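# Seat the upright loose cup on the empty plug

## Task

Find the loose cup whose open wide end faces up, turn it over, and lower it onto the bare plug of the fixture that has no cup, wide end down, until it is fully seated. The cups already sitting on the other fixtures must remain on them at the end. Release the cup once it is in place.

## Robot and tools

ROBOT. Two arms, left_arm and right_arm, each ending in a 16-motor dexterous hand. right_arm carries a right hand and left_arm a mirrored left hand. Bases in the scene frame: left_arm at (-0.056, +0.463, 0) m, right_arm at (-0.042, -0.343, 0) m, both facing almost straight along +x. A camera stand sits behind the arms. Loose objects may occasionally be nudged by the scene.

SCENE FRAME. Origin at table-top height, halfway between the nominal bases. +x points out over the table, +z up, and left_arm is on the +y side. Image left and right do not match arm names. All positions, quaternions (wxyz), velocities, Hand targets and move targets use this frame. Reported positions can be off by a few centimetres.

HAND POINT AXES. +z runs along straight fingers toward the tips. +y points out of the palm face. +x crosses the palm away from the thumb on the right hand, and toward the thumb on the left hand. Straight fingertips reach about 0.12 m past the hand point. A rigid mast behind the wrist on the palm side can strike objects.

EXECUTE_ACTIONS. Argument "actions": a list of actions, each a list of up to 15 rows; each row is one control step of 1/30 s, and a short action repeats its last row to fill 15 steps. One action takes 0.5 s. Every row has 48 numbers in [-1, 1], covering both arms: left dx, dy, dz, rx, ry, rz; 16 left hand numbers; left current_limit; left speed; then the same 24 for the right arm. The six pose numbers are an offset, along scene axes, from that arm's Hand target as it was when the action began (every row counts from that same start, not from the row before). 1.0 equals 0.6 m or 180 degrees; rx, ry, rz form one rotation vector, turned about the Hand target position. Six zeros re-request the current Hand target. Optional "cameras" selects images; an empty actions list returns all cameras by default.

HAND NUMBERS. They are absolute goal angles, not offsets, so 0 is a real goal. Order: index_mcp, index_abd, index_pip, index_dip, middle_mcp, middle_abd, middle_pip, middle_dip, ring_mcp, ring_abd, ring_pip, ring_dip, thumb_cmc, thumb_axl, thumb_mcp, thumb_ipl. Each maps linearly between the hinge's two stops. Alternatively put grasp numbers a, b, c, d (each -1 to +1) in the first four places and exact zeros in the other twelve: a curls index and middle tips, b bends all three fingers at the knuckles, c brings the thumb across the palm toward the index, d curls the ring finger. All four at 0 opens the hand; e.g. (0.4, 0.6, 0.8, 0) is a firm pinch-wrap. To keep a hand unchanged, resend its hand_goal plus its limit and speed. current_limit maps -1..+1 to 0..550 mA (start +0.4); speed sets how fast goals are chased, (speed+1)/2 of 8.5 rad/s (start -0.6). Values persist.

MOVE. "target": one 48-number row or a list of up to 15 rows, same layout and scale as above; every row is an offset from the arms' Hand targets at the start, not from the previous row. Straight-line paths, all arms finishing together, at least 0.5 s, at most 10 s. "speed": m/s, 0.002 to 3.6, default 0.25 (turns up to twice that in rad/s); one number or one per target. "blend": metres of corner rounding, default 0 (full stop at each target). "stop_force": 3 to 120 N, ends an arm's path when its wrist sensor feels that much push against travel; not reliable while the hand rotates; leave it out when backing off a contact. "zero": with stop_force, whether to re-zero first (default true). "blocking": false returns after 0.5 s while the move continues (not allowed with stop_force). The result adds a "move:" line: done, off_target, moving, held or fault, plus limits such as paced or held. Paths do not avoid obstacles or the other arm; avoid routing a hand close by its own base.

OTHER TOOLS. wait: "seconds" 0 to 10, arms hold their last command. stop: brakes a running move. zoom_image: "camera" (cam_high, cam_left_wrist, cam_right_wrist) and "region" [x0, y0, x1, y1] in pixels, at most 504 by 504, of the latest image. zero_wrist_force: "arm" left_arm or right_arm. finished_scene: ends the scene for good. Cameras are 896x504.

RESULTS. Per arm: end_effector_position (m), end_effector_quat_wxyz, velocities, Hand target (last commanded pose after clipping; hands often settle a little short of it), joint positions and torques, wrist force and torque in the tool's own axes plus the peak since last shown. Per hand: hand_goal, hand_measured, hand_current_ma, hand_state (moving, goal, blocked, overload), hand_current_limit, hand_speed.

LIMITS AND HAZARDS. Commanded orientation is clipped to 32 degrees from the measured one per step. Arm commands lag about 0.09 to 0.22 s and fast moves overshoot. The arms are stiff: aiming past a firm contact can trigger a fault stop of 10 s (joint torque limits, or about 150 N external force). Wrist joints are weak (about 17 N m limits). A finger motor drawing 495 mA or more for 5 s shuts down for 10 s. Motors above 85 °C brake the arm for 30 to 60 s; a MOTOR HOT line warns at 70 °C. A clearance check holds back commands bringing the arms too close, but contact between arms or hands can still fail the scene. Avoid drops, hitting fixtures, releasing moving parts, hard pushes, and anything leaving the table.

Each tool is called after "Call:" by a JSON object that holds its "api" and its "payload", one argument or row to a line.

## Session

Call:
{"api": "execute_actions", "payload": {
  "actions": [],
  "cameras": ["all"]
}}

Scene clock: 0.00 s.
left_arm: end_effector_position=(+0.6362, +0.5092, +0.1125) hand_goal=(-0.754, +0.000, -0.576, -0.696, -0.754, +0.000, -0.576, -0.696, -0.754, +0.000, -0.576, -0.696, -0.714, -0.678, -0.226, -0.168) hand_measured=(-0.754, +0.000, -0.576, -0.696, -0.754, +0.000, -0.576, -0.696, -0.754, +0.000, -0.576, -0.696, -0.714, -0.678, -0.226, -0.168) hand_current_ma=(+0, +0, +0, +0, +0, +0, +0, +0, +0, +0, +0, +0, +0, +0, +0, +0) hand_state=(goal, goal, goal, goal, goal, goal, goal, goal, goal, goal, goal, goal, goal, goal, goal, goal) hand_current_limit=0.40 hand_speed=-0.60 end_effector_quat_wxyz=(+0.269, +0.524, +0.718, -0.372) | right_arm: end_effector_position=(+0.6732, -0.0876, +0.3806) hand_goal=(-0.754, +0.000, -0.576, -0.696, -0.754, +0.000, -0.576, -0.696, -0.754, +0.000, -0.576, -0.696, -0.714, -0.678, -0.226, -0.168) hand_measured=(-0.754, +0.000, -0.576, -0.696, -0.754, +0.000, -0.576, -0.696, -0.754, +0.000, -0.576, -0.696, -0.714, -0.678, -0.226, -0.168) hand_current_ma=(+0, +0, +0, +0, +0, +0, +0, +0, +0, +0, +0, +0, +0, +0, +0, +0) hand_state=(goal, goal, goal, goal, goal, goal, goal, goal, goal, goal, goal, goal, goal, goal, goal, goal) hand_current_limit=0.40 hand_speed=-0.60 end_effector_quat_wxyz=(+0.462, +0.232, +0.615, +0.596)
Joint positions: left_arm=[3.713 -2.097 -1.544 -1.691 0.791 0.48] | right_arm=[0.021 -0.79 1.664 -4.175 -1.038 -0.218]
Joint velocities: within noise
Joint torques (N m): no reading
Motor temperatures (°C): left_arm=[34 30 28 32 37 35] | right_arm=[28 29 27 32 40 33]
Wrist force (N): no reading
Wrist torque (N m): no reading
Wrist force, peak (N): no reading
Hand target: left_arm +0.6362, +0.5092, +0.1125; +0.269, +0.524, +0.718, -0.372 | right_arm +0.6732, -0.0876, +0.3806; +0.462, +0.232, +0.615, +0.596

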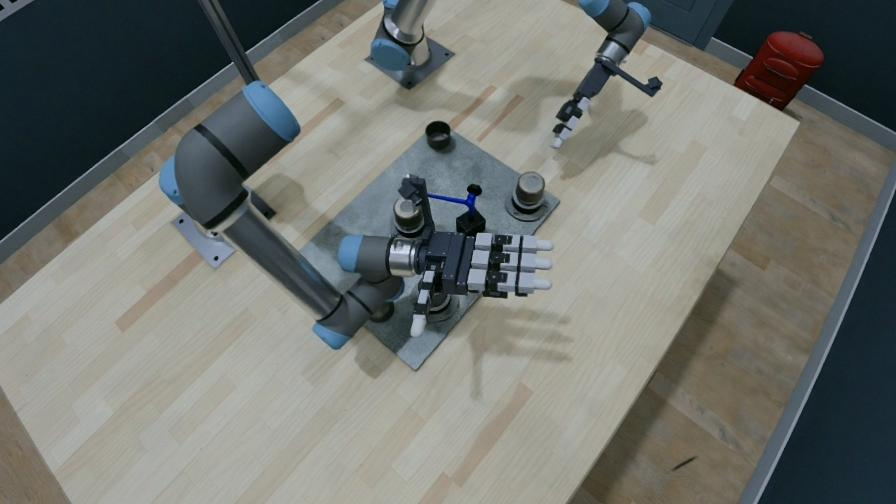

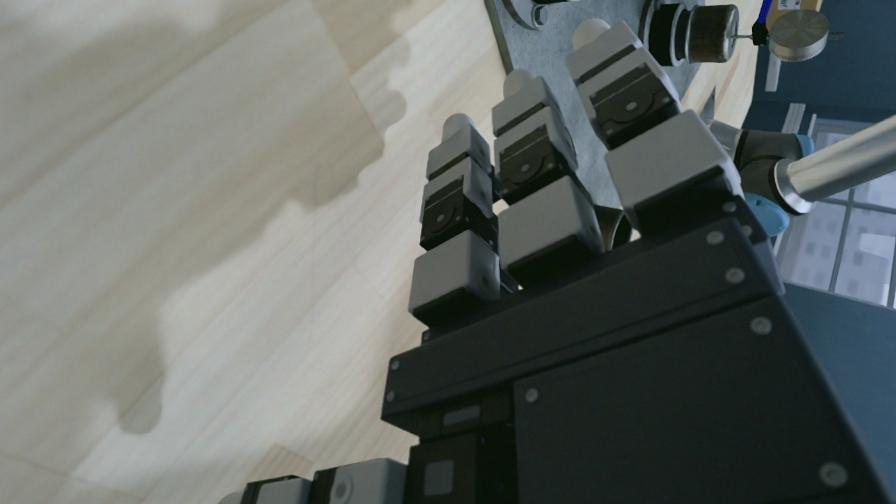

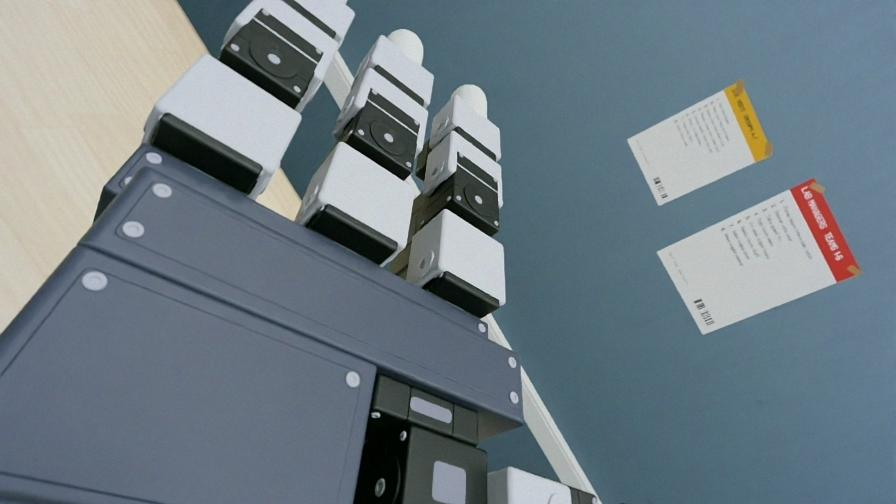

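Call:
{"api": "zoom_image", "payload": {
  "camera": "cam_high",
  "region": [300, 100, 600, 380]
}}

Call:
{"api": "zoom_image", "payload": {
  "camera": "cam_high",
  "region": [380, 100, 580, 250]
}}

Scaled by 1.680 from the camera's 896x504 image, which has a finer 1280x720 frame.

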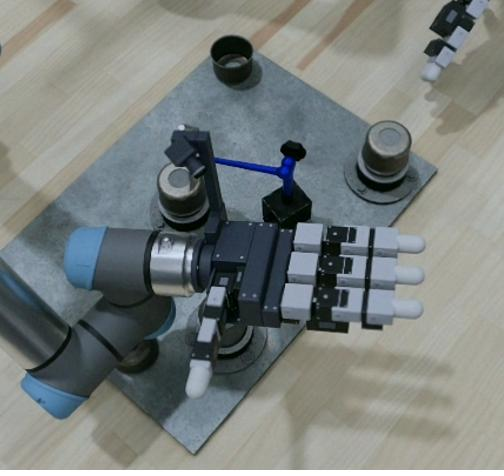

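Scaled by 2.520 from the camera's 896x504 image, which has a finer 1280x720 frame.

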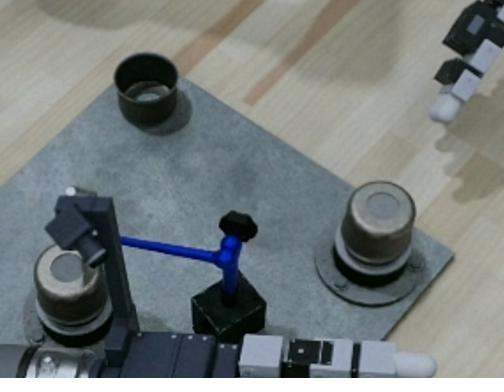

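Call:
{"api": "move", "payload": {
  "target": [0,0,0,0,0,0, 0,0,0,0,0,0,0,0,0,0,0,0,0,0,0,0, 0.4,-0.6, -0.372,-0.687,0.03,0,0,0, 0,0,0,0,0,0,0,0,0,0,0,0,0,0,0,0, 0.4,-0.6],
  "speed": 0.3,
  "cameras": ["all"]
}}

Call:
{"api": "zoom_image", "payload": {
  "camera": "cam_high",
  "region": [300, 100, 580, 380]
}}

Scene clock: 151.70 s.
left_arm: end_effector_position=(+0.6362, +0.5092, +0.1125) hand_goal=(-0.750, +0.000, -0.580, -0.700, -0.750, +0.000, -0.580, -0.700, -0.750, +0.000, -0.580, -0.700, -0.710, -0.680, -0.230, -0.170) hand_measured=(-0.750, +0.000, -0.576, -0.696, -0.750, +0.000, -0.576, -0.696, -0.750, +0.000, -0.576, -0.698, -0.710, -0.678, -0.226, -0.168) hand_current_ma=(+0, +0, +1, +1, +0, +0, +1, +1, +0, +0, +1, +1, +0, +1, +3, +1) hand_state=(goal, goal, goal, goal, goal, goal, goal, goal, goal, goal, goal, goal, goal, goal, goal, goal) hand_current_limit=0.40 hand_speed=-0.60 end_effector_quat_wxyz=(+0.269, +0.524, +0.718, -0.372) | right_arm: end_effector_position=(+0.4501, -0.4998, +0.3986) hand_goal=(-0.750, +0.000, -0.580, -0.700, -0.750, +0.000, -0.580, -0.700, -0.750, +0.000, -0.580, -0.700, -0.710, -0.680, -0.230, -0.170) hand_measured=(-0.760, +0.000, -0.580, -0.698, -0.762, +0.000, -0.580, -0.698, -0.762, +0.000, -0.580, -0.698, -0.720, -0.678, -0.228, -0.168) hand_current_ma=(-19, +0, +0, +2, -20, +0, +0, +2, -20, +0, +0, +2, -18, +3, +2, +2) hand_state=(goal, goal, goal, goal, goal, goal, goal, goal, goal, goal, goal, goal, goal, goal, goal, goal) hand_current_limit=0.40 hand_speed=-0.60 end_effector_quat_wxyz=(+0.463, +0.232, +0.614, +0.595)
Joint positions: left_arm=[3.713 -2.097 -1.544 -1.691 0.791 0.48] | right_arm=[-1.04 -1.124 1.804 -5.584 -0.14 1.464]
Joint torques (N m): left_arm=[0.77 41.76 19.42 1.13 -1.06 -0.21] | right_arm=[-11.55 -38.91 -28.29 0.16 0.43 1.35]
Wrist force (N): left_arm=[0.2 0.2 -0.2] | right_arm=[-0.1 0.2 -0.3]
Wrist torque (N m): left_arm=[0.04 -0.03 0.01] | right_arm=[0.06 0.03 -0.03]
Wrist force, peak (N): left_arm=[-0.2 -0.5 0.2] | right_arm=[-0.9 -0.4 -2.1]
Hand target: left_arm +0.6362, +0.5092, +0.1125; +0.269, +0.524, +0.718, -0.372 | right_arm +0.4500, -0.4998, +0.3986; +0.462, +0.232, +0.615, +0.596
Off the commanded pose: left_arm 0.000 m, 0 deg | right_arm 0.000 m, 0 deg.
move: done
camera_calibration:
cam_right_wrist: T_world_to_cam=[[0.231486, -0.507601, 0.829913, -0.65302], [-0.288349, -0.85055, -0.439795, -0.174146], [0.929123, -0.137498, -0.343256, -0.230447], [0, 0, 0, 1]] pos_world=[0.315064, -0.511279, 0.386259]

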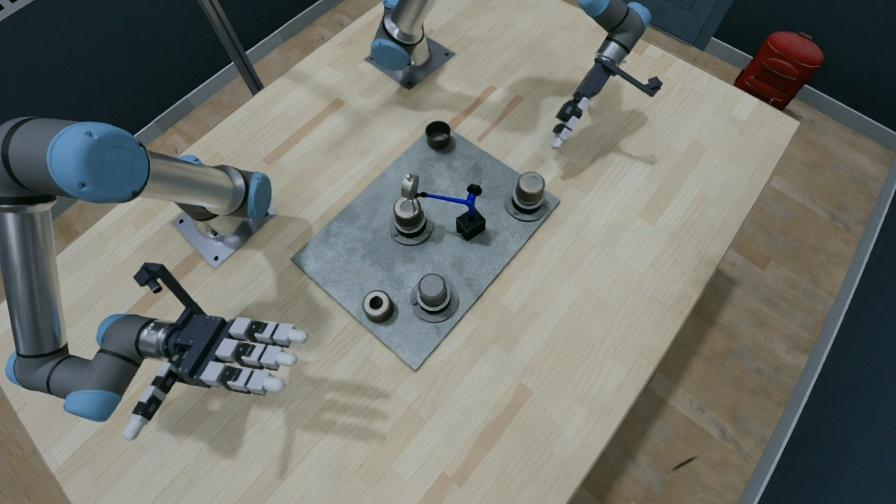

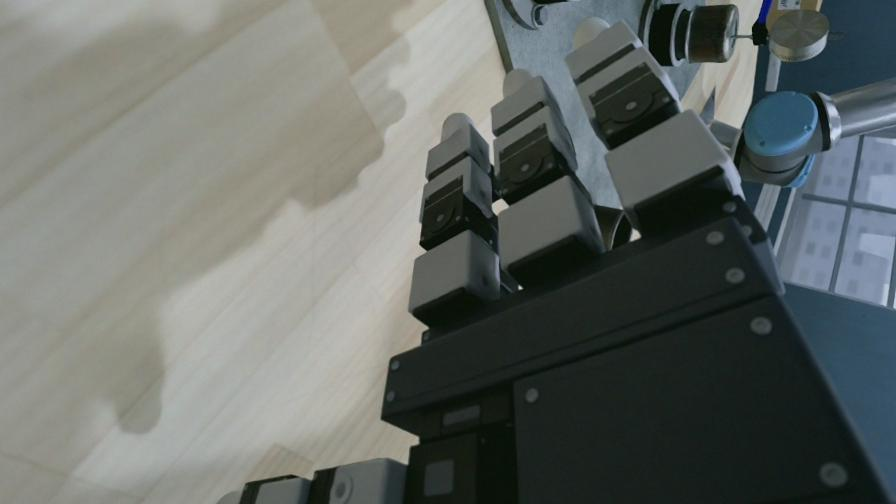

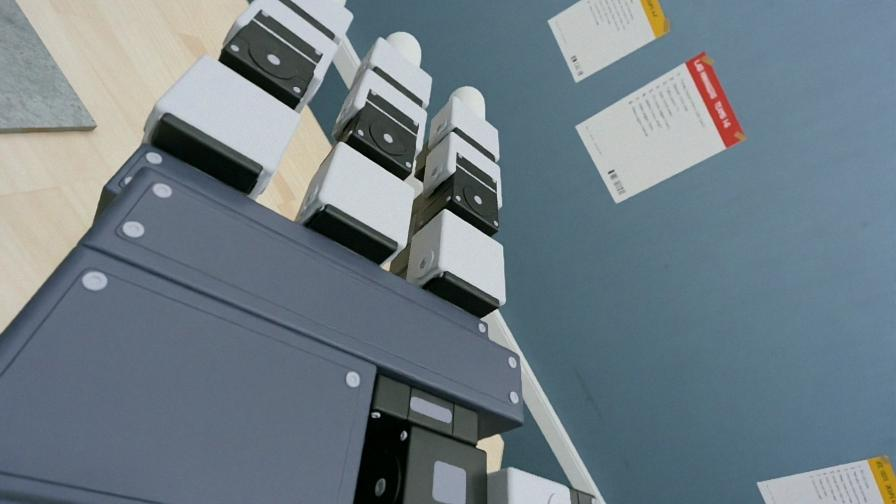

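Scaled by 1.800 from the camera's 896x504 image, which has a finer 1280x720 frame.

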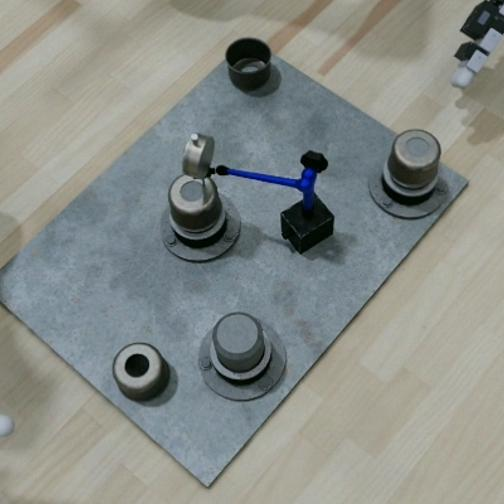

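Call:
{"api": "zoom_image", "payload": {
  "camera": "cam_high",
  "region": [400, 110, 480, 160]
}}

Call:
{"api": "zoom_image", "payload": {
  "camera": "cam_high",
  "region": [350, 260, 470, 335]
}}

Call:
{"api": "zoom_image", "payload": {
  "camera": "cam_high",
  "region": [380, 160, 560, 250]
}}

Call:
{"api": "zoom_image", "payload": {
  "camera": "cam_left_wrist",
  "region": [480, 0, 896, 250]
}}

Scaled by 6.300 from the camera's 896x504 image, which has a finer 1280x720 frame.

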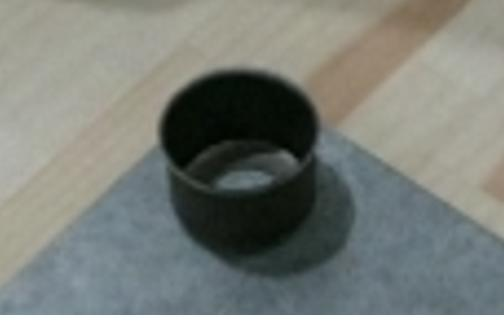

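Scaled by 4.200 from the camera's 896x504 image, which has a finer 1280x720 frame.

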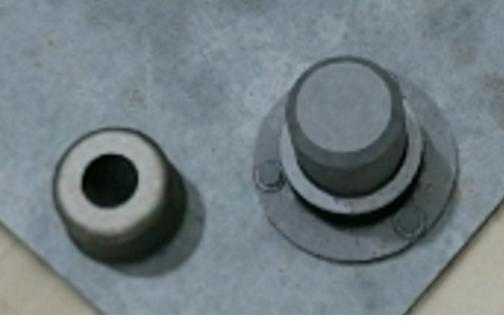

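Scaled by 2.800 from the camera's 896x504 image, which has a finer 1280x720 frame.

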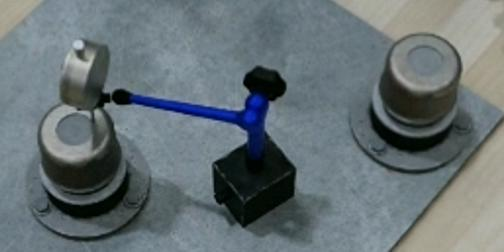

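Scaled by 1.212 from the camera's 896x504 image, which has a finer 1280x720 frame.

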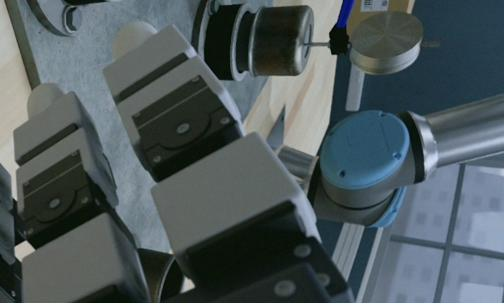

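Call:
{"api": "zoom_image", "payload": {
  "camera": "cam_high",
  "region": [230, 310, 320, 400]
}}

Call:
{"api": "zoom_image", "payload": {
  "camera": "cam_high",
  "region": [530, 40, 680, 160]
}}

Scaled by 5.600 from the camera's 896x504 image, which has a finer 1280x720 frame.

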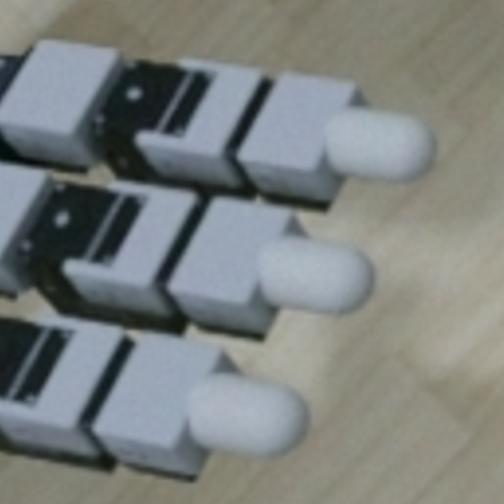

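Scaled by 3.360 from the camera's 896x504 image, which has a finer 1280x720 frame.

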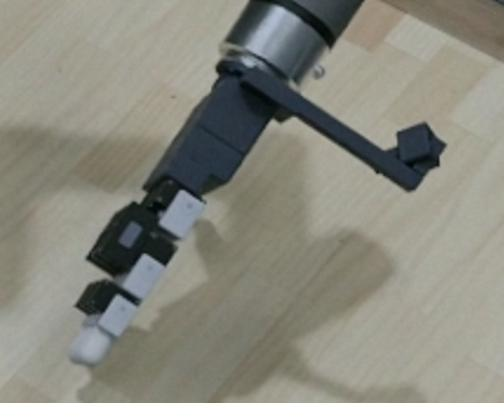

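Call:
{"api": "move", "payload": {
  "target": [
    [-0.227,-0.1487,0.3125,-0.1689,0.3868,0.1244, -0.137,0.0,-0.577,-0.261,-0.137,0.0,-0.577,-0.261,-0.75,0.0,-0.58,-0.70,0.571,-0.68,-0.393,-0.168, 0.4,-0.6, 0,0,0,0,0,0, 0,0,0,0,0,0,0,0,0,0,0,0,0,0,0,0, 0.4,-0.6],
    [-0.5853,-0.502,0.179,-0.1689,0.3868,0.1244, -0.137,0.0,-0.577,-0.261,-0.137,0.0,-0.577,-0.261,-0.75,0.0,-0.58,-0.70,0.571,-0.68,-0.393,-0.168, 0.4,-0.6, 0,0,0,0,0,0, 0,0,0,0,0,0,0,0,0,0,0,0,0,0,0,0, 0.4,-0.6]
  ],
  "speed": 0.25,
  "blend": 0.05,
  "cameras": ["cam_high","cam_left_wrist"]
}}

Scene clock: 665.73 s.
left_arm: end_effector_position=(+0.2850, +0.2080, +0.2199) hand_goal=(-0.138, +0.000, -0.578, -0.262, -0.138, +0.000, -0.578, -0.262, -0.750, +0.000, -0.580, -0.700, +0.570, -0.680, -0.394, -0.168) hand_measured=(-0.132, +0.000, -0.576, -0.266, -0.132, +0.000, -0.576, -0.266, -0.742, +0.000, -0.576, -0.698, +0.568, -0.678, -0.390, -0.168) hand_current_ma=(+3, +0, +0, -1, +3, +0, +0, -1, +4, +0, +1, +1, -1, +1, +2, +0) hand_state=(goal, goal, goal, goal, goal, goal, goal, goal, goal, goal, goal, goal, goal, goal, goal, goal) hand_current_limit=0.40 hand_speed=-0.60 end_effector_quat_wxyz=(+0.001, +0.000, +0.707, -0.707) | right_arm: end_effector_position=(+0.4501, -0.4998, +0.3986) hand_goal=(-0.750, +0.000, -0.580, -0.700, -0.750, +0.000, -0.580, -0.700, -0.750, +0.000, -0.580, -0.700, -0.710, -0.680, -0.230, -0.170) hand_measured=(-0.760, +0.000, -0.580, -0.698, -0.762, +0.000, -0.580, -0.698, -0.762, +0.000, -0.580, -0.698, -0.720, -0.678, -0.228, -0.168) hand_current_ma=(-19, +0, +0, +2, -20, +0, +0, +2, -20, +0, +0, +2, -18, +3, +2, +2) hand_state=(goal, goal, goal, goal, goal, goal, goal, goal, goal, goal, goal, goal, goal, goal, goal, goal) hand_current_limit=0.40 hand_speed=-0.60 end_effector_quat_wxyz=(+0.463, +0.232, +0.614, +0.595)
Joint positions: left_arm=[3.491 -1.552 -2.074 -2.655 0.305 -0.001] | right_arm=[-1.04 -1.124 1.804 -5.584 -0.14 1.464]
Joint torques (N m): left_arm=[-10.68 25.87 7.13 1.86 -2.77 -2.52] | right_arm=[-10.83 -38.15 -28.27 -0.03 0.29 1.23]
Wrist force (N): left_arm=[0.1 -0.3 0.2] | right_arm=[0.1 0.0 -0.2]
Wrist torque (N m): left_arm=[-0.15 -0.21 -0.01] | right_arm=[0.03 0.01 -0.01]
Wrist force, peak (N): left_arm=[1.4 0.0 1.4] | right_arm=[-0.3 0.0 -0.5]
Hand target: left_arm +0.2850, +0.2080, +0.2199; +0.001, +0.000, +0.707, -0.707 | right_arm +0.4501, -0.4998, +0.3986; +0.463, +0.232, +0.614, +0.595
Off the commanded pose: left_arm 0.000 m, 0 deg | right_arm 0.000 m, 0 deg.
move: done
camera_calibration:
cam_left_wrist: T_world_to_cam=[[0.766006, -0.0502007, 0.64087, -0.37546], [-0.417934, 0.718599, 0.555829, -0.195118], [-0.488432, -0.69361, 0.529471, 0.299542], [0, 0, 0, 1]] pos_world=[0.352364, 0.329129, 0.190475]
Images, in order (width x height): cam_high 896x504, cam_left_wrist 896x504.

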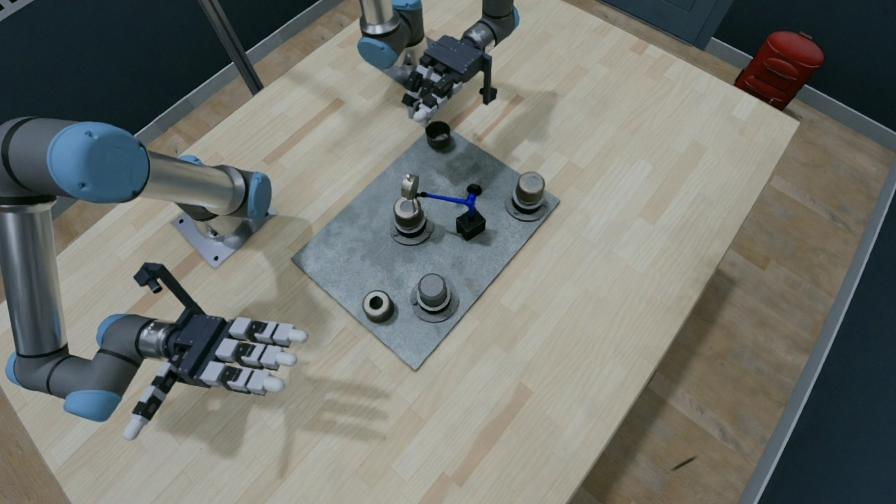

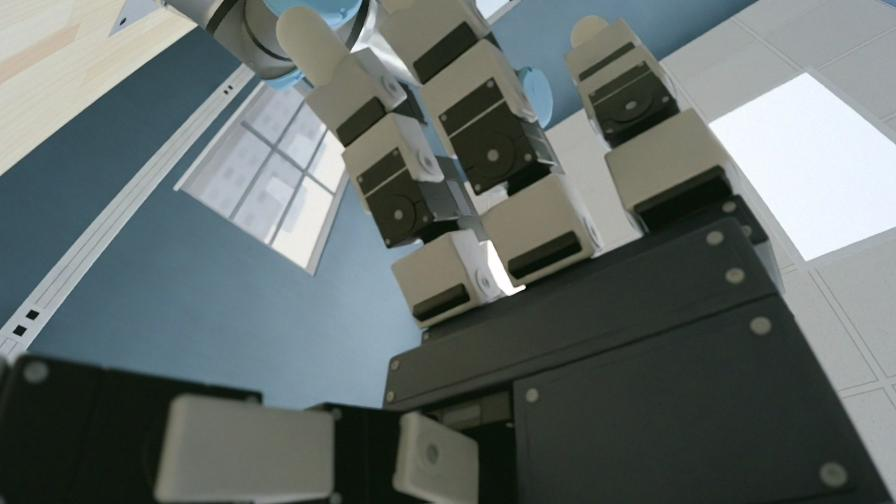

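Call:
{"api": "zoom_image", "payload": {
  "camera": "cam_high",
  "region": [380, 20, 520, 160]
}}

Scaled by 3.600 from the camera's 896x504 image, which has a finer 1280x720 frame.

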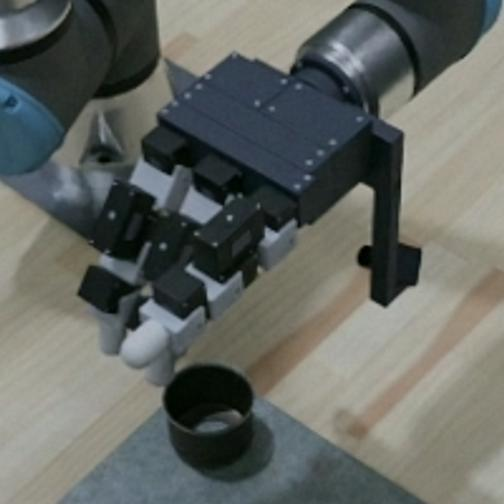

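Call:
{"api": "move", "payload": {
  "target": [0,0,-0.21,0,0,0, -0.137,0.0,-0.577,-0.261,-0.137,0.0,-0.577,-0.261,-0.75,0.0,-0.58,-0.70,0.571,-0.68,-0.393,-0.168, 0.4,-0.6, 0,0,0,0,0,0, 0,0,0,0,0,0,0,0,0,0,0,0,0,0,0,0, 0.4,-0.6],
  "speed": 0.08,
  "stop_force": 8,
  "cameras": ["cam_high","cam_left_wrist"]
}}

Call:
{"api": "zoom_image", "payload": {
  "camera": "cam_high",
  "region": [380, 50, 520, 190]
}}

Scene clock: 691.97 s.
left_arm: end_effector_position=(+0.2850, +0.2080, +0.0939) hand_goal=(-0.138, +0.000, -0.578, -0.262, -0.138, +0.000, -0.578, -0.262, -0.750, +0.000, -0.580, -0.700, +0.570, -0.680, -0.394, -0.168) hand_measured=(-0.132, +0.000, -0.576, -0.266, -0.132, +0.000, -0.576, -0.266, -0.742, +0.000, -0.576, -0.698, +0.568, -0.678, -0.390, -0.168) hand_current_ma=(+3, +0, +0, -1, +3, +0, +0, -1, +4, +0, +1, +1, -1, +1, +2, +0) hand_state=(goal, goal, goal, goal, goal, goal, goal, goal, goal, goal, goal, goal, goal, goal, goal, goal) hand_current_limit=0.40 hand_speed=-0.60 end_effector_quat_wxyz=(+0.001, +0.000, +0.707, -0.707) | right_arm: end_effector_position=(+0.4501, -0.4998, +0.3986) hand_goal=(-0.750, +0.000, -0.580, -0.700, -0.750, +0.000, -0.580, -0.700, -0.750, +0.000, -0.580, -0.700, -0.710, -0.680, -0.230, -0.170) hand_measured=(-0.760, +0.000, -0.580, -0.698, -0.762, +0.000, -0.580, -0.698, -0.762, +0.000, -0.580, -0.698, -0.720, -0.678, -0.228, -0.168) hand_current_ma=(-19, +0, +0, +2, -20, +0, +0, +2, -20, +0, +0, +2, -18, +3, +2, +2) hand_state=(goal, goal, goal, goal, goal, goal, goal, goal, goal, goal, goal, goal, goal, goal, goal, goal) hand_current_limit=0.40 hand_speed=-0.60 end_effector_quat_wxyz=(+0.463, +0.232, +0.614, +0.595)
Joint positions: left_arm=[3.491 -1.775 -2.237 -2.269 0.305 -0.001] | right_arm=[-1.04 -1.124 1.804 -5.584 -0.14 1.464]
Joint torques (N m): left_arm=[-11.05 13.32 0.96 1.78 -2.5 -2.38] | right_arm=[-10.27 -38.56 -29.23 0 0.53 1.22]
Wrist force (N): left_arm=[0.3 -0.6 0.5] | right_arm=[-0.1 -0.1 0.0]
Wrist torque (N m): left_arm=[-0.26 -0.23 0.03] | right_arm=[0.01 0.01 -0.02]
Wrist force, peak (N): left_arm=[0.0 -1.4 0.2] | right_arm=[-0.1 -0.1 -0.7]
Hand target: left_arm +0.2850, +0.2080, +0.0939; +0.001, +0.000, +0.707, -0.707 | right_arm +0.4501, -0.4998, +0.3986; +0.463, +0.232, +0.614, +0.595
Off the commanded pose: left_arm 0.000 m, 0 deg | right_arm 0.000 m, 0 deg.
move: done
camera_calibration:
cam_left_wrist: T_world_to_cam=[[0.766008, -0.0502042, 0.640868, -0.294709], [-0.417931, 0.718599, 0.555832, -0.125085], [-0.488432, -0.69361, 0.529471, 0.366255], [0, 0, 0, 1]] pos_world=[0.352364, 0.329129, 0.0644746]
Images, in order (width x height): cam_high 896x504, cam_left_wrist 896x504.

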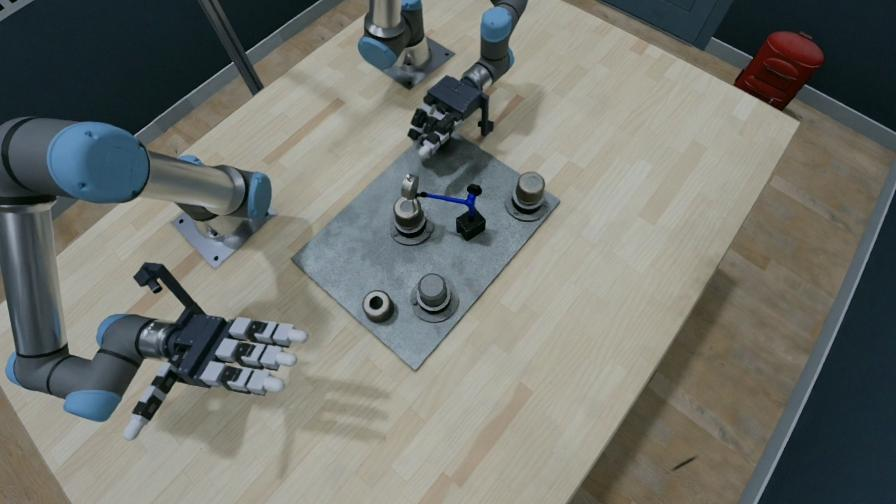

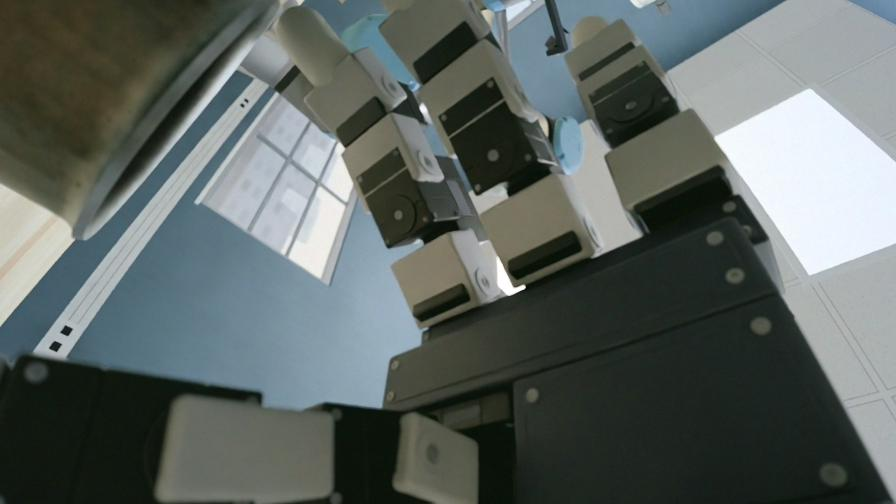

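Scaled by 3.600 from the camera's 896x504 image, which has a finer 1280x720 frame.

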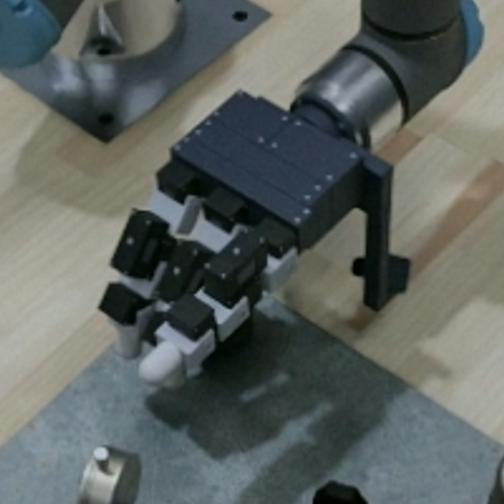

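Call:
{"api": "move", "payload": {
  "target": [
    [0,0.0067,0,0,0,0, -0.137,0.0,-0.577,-0.261,-0.137,0.0,-0.577,-0.261,-0.75,0.0,-0.58,-0.70,0.571,-0.68,-0.135,-0.103, 0.2,-0.88, 0,0,0,0,0,0, 0,0,0,0,0,0,0,0,0,0,0,0,0,0,0,0, 0.4,-0.6],
    [0,0.0067,0,0,0,0, 0.2,0.0,-0.577,-0.261,0.2,0.0,-0.577,-0.261,-0.75,0.0,-0.58,-0.70,0.571,-0.68,-0.135,-0.103, 0.2,-0.88, 0,0,0,0,0,0, 0,0,0,0,0,0,0,0,0,0,0,0,0,0,0,0, 0.4,-0.6]
  ],
  "speed": 0.05,
  "cameras": ["cam_high","cam_left_wrist"]
}}

Call:
{"api": "zoom_image", "payload": {
  "camera": "cam_high",
  "region": [380, 50, 520, 190]
}}

Scene clock: 733.57 s.
left_arm: end_effector_position=(+0.2850, +0.2120, +0.0939) hand_goal=(+0.200, +0.000, -0.578, -0.262, +0.200, +0.000, -0.578, -0.262, -0.750, +0.000, -0.580, -0.700, +0.570, -0.680, -0.136, -0.104) hand_measured=(+0.138, +0.000, -0.596, -0.268, +0.202, +0.000, -0.576, -0.266, -0.742, +0.000, -0.576, -0.698, +0.568, -0.678, -0.142, -0.106) hand_current_ma=(-124, +0, -15, -3, +1, +0, +0, -1, +4, +0, +1, +1, -1, +1, -5, -1) hand_state=(blocked, goal, goal, goal, goal, goal, goal, goal, goal, goal, goal, goal, goal, goal, goal, goal) hand_current_limit=0.20 hand_speed=-0.88 end_effector_quat_wxyz=(+0.001, +0.000, +0.707, -0.707) | right_arm: end_effector_position=(+0.4501, -0.4998, +0.3986) hand_goal=(-0.750, +0.000, -0.580, -0.700, -0.750, +0.000, -0.580, -0.700, -0.750, +0.000, -0.580, -0.700, -0.710, -0.680, -0.230, -0.170) hand_measured=(-0.760, +0.000, -0.580, -0.698, -0.762, +0.000, -0.580, -0.698, -0.762, +0.000, -0.580, -0.698, -0.720, -0.678, -0.228, -0.168) hand_current_ma=(-19, +0, +0, +2, -20, +0, +0, +2, -20, +0, +0, +2, -18, +3, +2, +2) hand_state=(goal, goal, goal, goal, goal, goal, goal, goal, goal, goal, goal, goal, goal, goal, goal, goal) hand_current_limit=0.40 hand_speed=-0.60 end_effector_quat_wxyz=(+0.463, +0.232, +0.614, +0.595)
Joint positions: left_arm=[3.502 -1.775 -2.238 -2.269 0.316 -0.001] | right_arm=[-1.04 -1.124 1.804 -5.584 -0.14 1.464]
Joint torques (N m): left_arm=[11.28 29.9 2.05 1.06 2.57 1.54] | right_arm=[-10.64 -38.38 -28.55 0.04 0.39 1.15]
Wrist force (N): left_arm=[0.2 -0.9 1.3] | right_arm=[0.0 0.0 -0.3]
Wrist torque (N m): left_arm=[-0.18 -0.22 -0.01] | right_arm=[0.05 0.01 -0.02]
Wrist force, peak (N): left_arm=[0.8 -0.6 1.5] | right_arm=[-0.1 -0.4 -0.7]
Hand target: left_arm +0.2850, +0.2120, +0.0939; +0.001, +0.000, +0.707, -0.707 | right_arm +0.4501, -0.4998, +0.3986; +0.463, +0.232, +0.614, +0.595
Off the commanded pose: left_arm 0.000 m, 0 deg | right_arm 0.000 m, 0 deg.
move: done
camera_calibration:
cam_left_wrist: T_world_to_cam=[[0.766008, -0.0502042, 0.640868, -0.294508], [-0.417931, 0.718599, 0.555832, -0.12796], [-0.488432, -0.69361, 0.529471, 0.36903], [0, 0, 0, 1]] pos_world=[0.352364, 0.333129, 0.0644746]
Images, in order (width x height): cam_high 896x504, cam_left_wrist 896x504.

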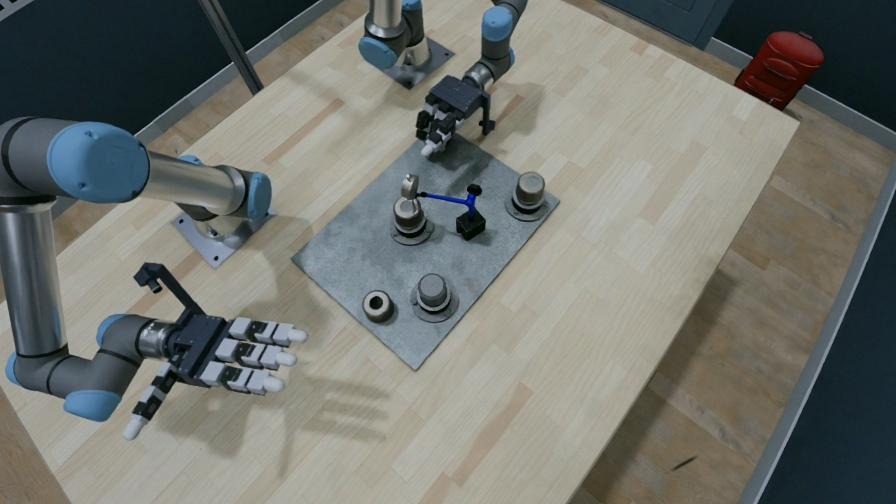

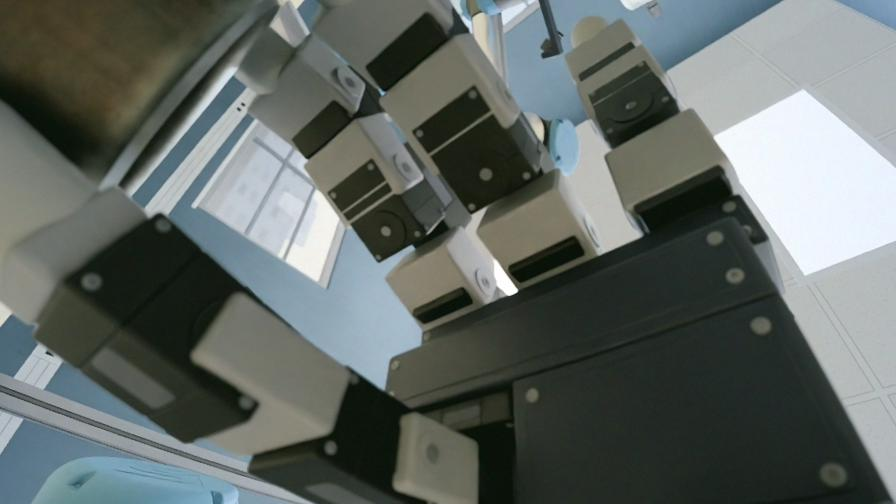

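Scaled by 3.600 from the camera's 896x504 image, which has a finer 1280x720 frame.

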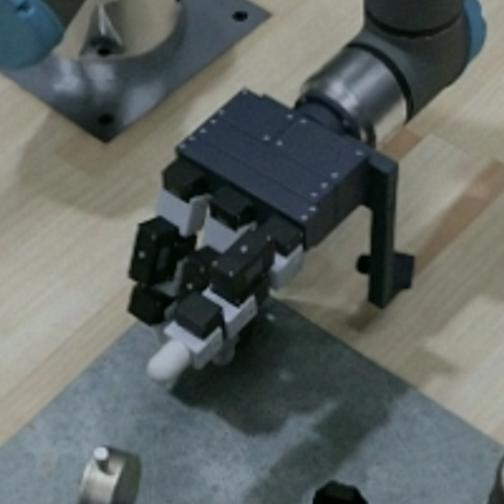

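Call:
{"api": "move", "payload": {
  "target": [
    [0,0,0,0,0,0, 0.22,0.0,-0.577,-0.261,0.45,0.0,-0.577,-0.261,-0.75,0.0,-0.58,-0.70,0.571,-0.68,-0.135,-0.103, 0.3,-0.88, 0,0,0,0,0,0, 0,0,0,0,0,0,0,0,0,0,0,0,0,0,0,0, 0.4,-0.6],
    [0,0,0,0,0,0, 0.4,0.0,-0.577,-0.261,0.6,0.0,-0.577,-0.261,-0.75,0.0,-0.58,-0.70,0.571,-0.68,-0.05,-0.05, 0.3,-0.88, 0,0,0,0,0,0, 0,0,0,0,0,0,0,0,0,0,0,0,0,0,0,0, 0.4,-0.6]
  ],
  "speed": 0.05,
  "cameras": ["cam_high","cam_left_wrist"]
}}

Call:
{"api": "zoom_image", "payload": {
  "camera": "cam_high",
  "region": [380, 50, 520, 190]
}}

Scene clock: 747.43 s.
left_arm: end_effector_position=(+0.2850, +0.2120, +0.0939) hand_goal=(+0.400, +0.000, -0.578, -0.262, +0.600, +0.000, -0.578, -0.262, -0.750, +0.000, -0.580, -0.700, +0.570, -0.680, -0.050, -0.050) hand_measured=(+0.186, -0.006, -0.614, -0.276, +0.442, +0.026, -0.610, -0.270, -0.742, +0.000, -0.576, -0.698, +0.564, -0.680, -0.156, -0.110) hand_current_ma=(-357, -3, -48, -12, -357, +23, -41, -5, +4, +0, +1, +1, -4, +0, -358, -171) hand_state=(blocked, goal, blocked, goal, blocked, blocked, blocked, goal, goal, goal, goal, goal, goal, goal, blocked, blocked) hand_current_limit=0.30 hand_speed=-0.88 end_effector_quat_wxyz=(+0.001, +0.000, +0.707, -0.707) | right_arm: end_effector_position=(+0.4501, -0.4998, +0.3986) hand_goal=(-0.750, +0.000, -0.580, -0.700, -0.750, +0.000, -0.580, -0.700, -0.750, +0.000, -0.580, -0.700, -0.710, -0.680, -0.230, -0.170) hand_measured=(-0.760, +0.000, -0.580, -0.698, -0.762, +0.000, -0.580, -0.698, -0.762, +0.000, -0.580, -0.698, -0.720, -0.678, -0.228, -0.168) hand_current_ma=(-19, +0, +0, +2, -20, +0, +0, +2, -20, +0, +0, +2, -18, +3, +2, +2) hand_state=(goal, goal, goal, goal, goal, goal, goal, goal, goal, goal, goal, goal, goal, goal, goal, goal) hand_current_limit=0.40 hand_speed=-0.60 end_effector_quat_wxyz=(+0.463, +0.232, +0.614, +0.595)
Joint positions: left_arm=[3.502 -1.775 -2.238 -2.269 0.316 -0.001] | right_arm=[-1.04 -1.124 1.804 -5.584 -0.14 1.464]
Joint torques (N m): left_arm=[11.1 28.98 4.51 -1.3 2.47 1.47] | right_arm=[-11.15 -38.56 -28.42 -0.02 0.24 1.03]
Wrist force (N): left_arm=[-1.2 -4.0 2.1] | right_arm=[0.2 -0.1 -0.1]
Wrist torque (N m): left_arm=[-0.37 -0.17 0.08] | right_arm=[0.00 -0.03 0.00]
Wrist force, peak (N): left_arm=[-1.1 -4.4 2.0] | right_arm=[0.1 -0.5 -0.3]
Hand target: left_arm +0.2850, +0.2120, +0.0939; +0.001, +0.000, +0.707, -0.707 | right_arm +0.4501, -0.4998, +0.3986; +0.463, +0.232, +0.614, +0.595
Off the commanded pose: left_arm 0.000 m, 0 deg | right_arm 0.000 m, 0 deg.
move: done
camera_calibration:
cam_left_wrist: T_world_to_cam=[[0.766008, -0.0502042, 0.640868, -0.294508], [-0.417931, 0.718599, 0.555832, -0.12796], [-0.488432, -0.69361, 0.529471, 0.36903], [0, 0, 0, 1]] pos_world=[0.352364, 0.333129, 0.0644746]
Images, in order (width x height): cam_high 896x504, cam_left_wrist 896x504.

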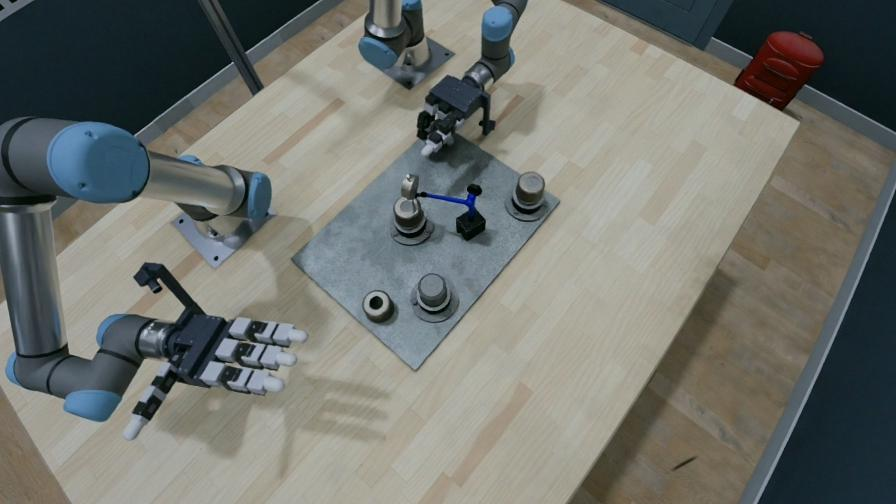

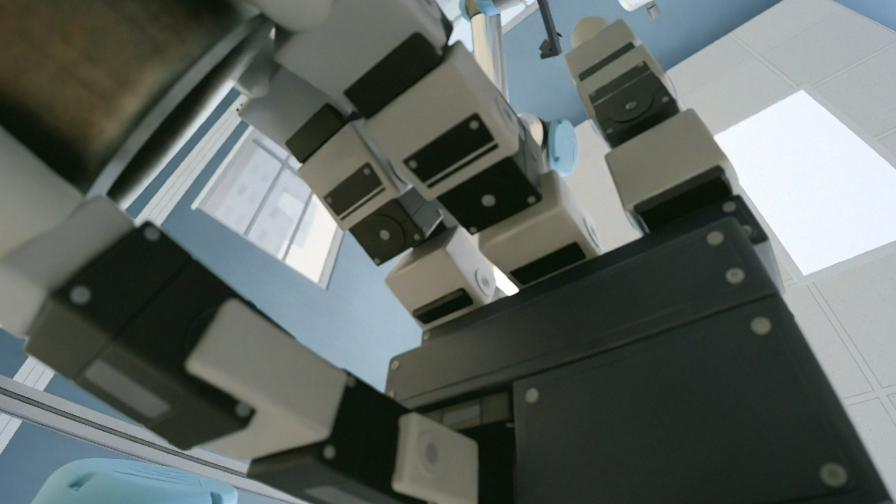

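Scaled by 3.600 from the camera's 896x504 image, which has a finer 1280x720 frame.

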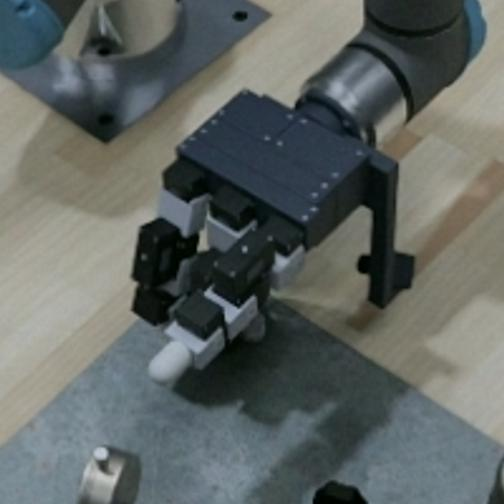

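Call:
{"api": "move", "payload": {
  "target": [
    [0,0,0,0,0,0, -0.05,0.0,-0.577,-0.261,-0.05,0.0,-0.577,-0.261,-0.75,0.0,-0.58,-0.70,0.571,-0.68,-0.25,-0.16, 0.2,-0.8, 0,0,0,0,0,0, 0,0,0,0,0,0,0,0,0,0,0,0,0,0,0,0, 0.4,-0.6],
    [-0.0283,0.0033,0,0,0,0, -0.05,0.0,-0.577,-0.261,-0.05,0.0,-0.577,-0.261,-0.75,0.0,-0.58,-0.70,0.571,-0.68,-0.25,-0.16, 0.2,-0.88, 0,0,0,0,0,0, 0,0,0,0,0,0,0,0,0,0,0,0,0,0,0,0, 0.4,-0.6],
    [-0.0283,0.0033,0,0,0,0, 0.05,0.0,-0.577,-0.261,0.05,0.0,-0.577,-0.261,-0.75,0.0,-0.58,-0.70,0.571,-0.68,-0.135,-0.103, 0.2,-0.88, 0,0,0,0,0,0, 0,0,0,0,0,0,0,0,0,0,0,0,0,0,0,0, 0.4,-0.6]
  ],
  "speed": 0.05,
  "cameras": ["cam_high","cam_left_wrist"]
}}

Scene clock: 790.70 s.
left_arm: end_effector_position=(+0.2680, +0.2140, +0.0939) hand_goal=(+0.050, +0.000, -0.578, -0.262, +0.050, +0.000, -0.578, -0.262, -0.750, +0.000, -0.580, -0.700, +0.570, -0.680, -0.136, -0.104) hand_measured=(+0.054, -0.004, -0.580, -0.266, +0.054, +0.004, -0.580, -0.266, -0.742, +0.000, -0.576, -0.698, +0.568, -0.680, -0.156, -0.108) hand_current_ma=(+1, -1, +0, -1, +1, +1, +0, -1, +4, +0, +1, +1, -1, +0, -31, -2) hand_state=(goal, goal, goal, goal, goal, goal, goal, goal, goal, goal, goal, goal, goal, goal, blocked, goal) hand_current_limit=0.20 hand_speed=-0.88 end_effector_quat_wxyz=(+0.001, +0.000, +0.707, -0.707) | right_arm: end_effector_position=(+0.4501, -0.4998, +0.3986) hand_goal=(-0.750, +0.000, -0.580, -0.700, -0.750, +0.000, -0.580, -0.700, -0.750, +0.000, -0.580, -0.700, -0.710, -0.680, -0.230, -0.170) hand_measured=(-0.760, +0.000, -0.580, -0.698, -0.762, +0.000, -0.580, -0.698, -0.762, +0.000, -0.580, -0.698, -0.720, -0.678, -0.228, -0.168) hand_current_ma=(-19, +0, +0, +2, -20, +0, +0, +2, -20, +0, +0, +2, -18, +3, +2, +2) hand_state=(goal, goal, goal, goal, goal, goal, goal, goal, goal, goal, goal, goal, goal, goal, goal, goal) hand_current_limit=0.40 hand_speed=-0.60 end_effector_quat_wxyz=(+0.463, +0.232, +0.614, +0.595)
Joint positions: left_arm=[3.525 -1.739 -2.285 -2.258 0.338 -0.001] | right_arm=[-1.04 -1.124 1.804 -5.584 -0.14 1.464]
Joint torques (N m): left_arm=[10.63 28.01 0.86 1.72 2.6 -1.95] | right_arm=[-11.23 -37.71 -28.52 0.01 0.25 1.16]
Wrist force (N): left_arm=[0.4 -0.4 -0.2] | right_arm=[-0.2 -0.1 -0.3]
Wrist torque (N m): left_arm=[-0.28 -0.21 0.04] | right_arm=[0.03 0.04 -0.04]
Wrist force, peak (N): left_arm=[-1.3 -4.7 2.7] | right_arm=[0.5 -0.3 -0.3]
Hand target: left_arm +0.2680, +0.2140, +0.0939; +0.001, +0.000, +0.707, -0.707 | right_arm +0.4501, -0.4998, +0.3986; +0.463, +0.232, +0.614, +0.595
Off the commanded pose: left_arm 0.000 m, 0 deg | right_arm 0.000 m, 0 deg.
move: done
camera_calibration:
cam_left_wrist: T_world_to_cam=[[0.766008, -0.0502042, 0.640868, -0.281386], [-0.417931, 0.718599, 0.555832, -0.136502], [-0.488432, -0.69361, 0.529471, 0.362114], [0, 0, 0, 1]] pos_world=[0.335364, 0.335129, 0.0644746]
Images, in order (width x height): cam_high 896x504, cam_left_wrist 896x504.

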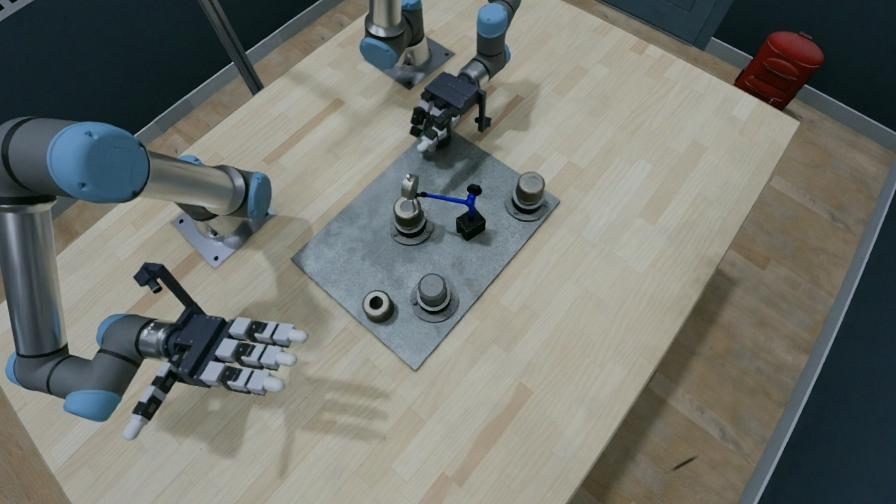

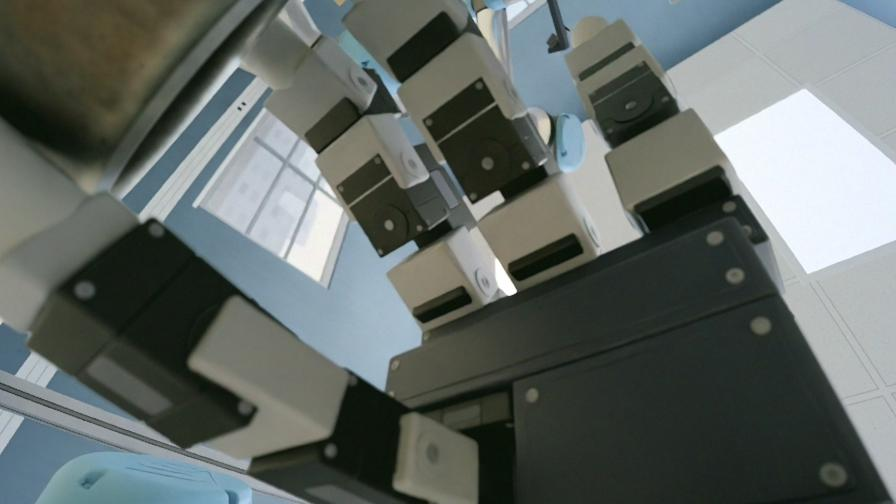

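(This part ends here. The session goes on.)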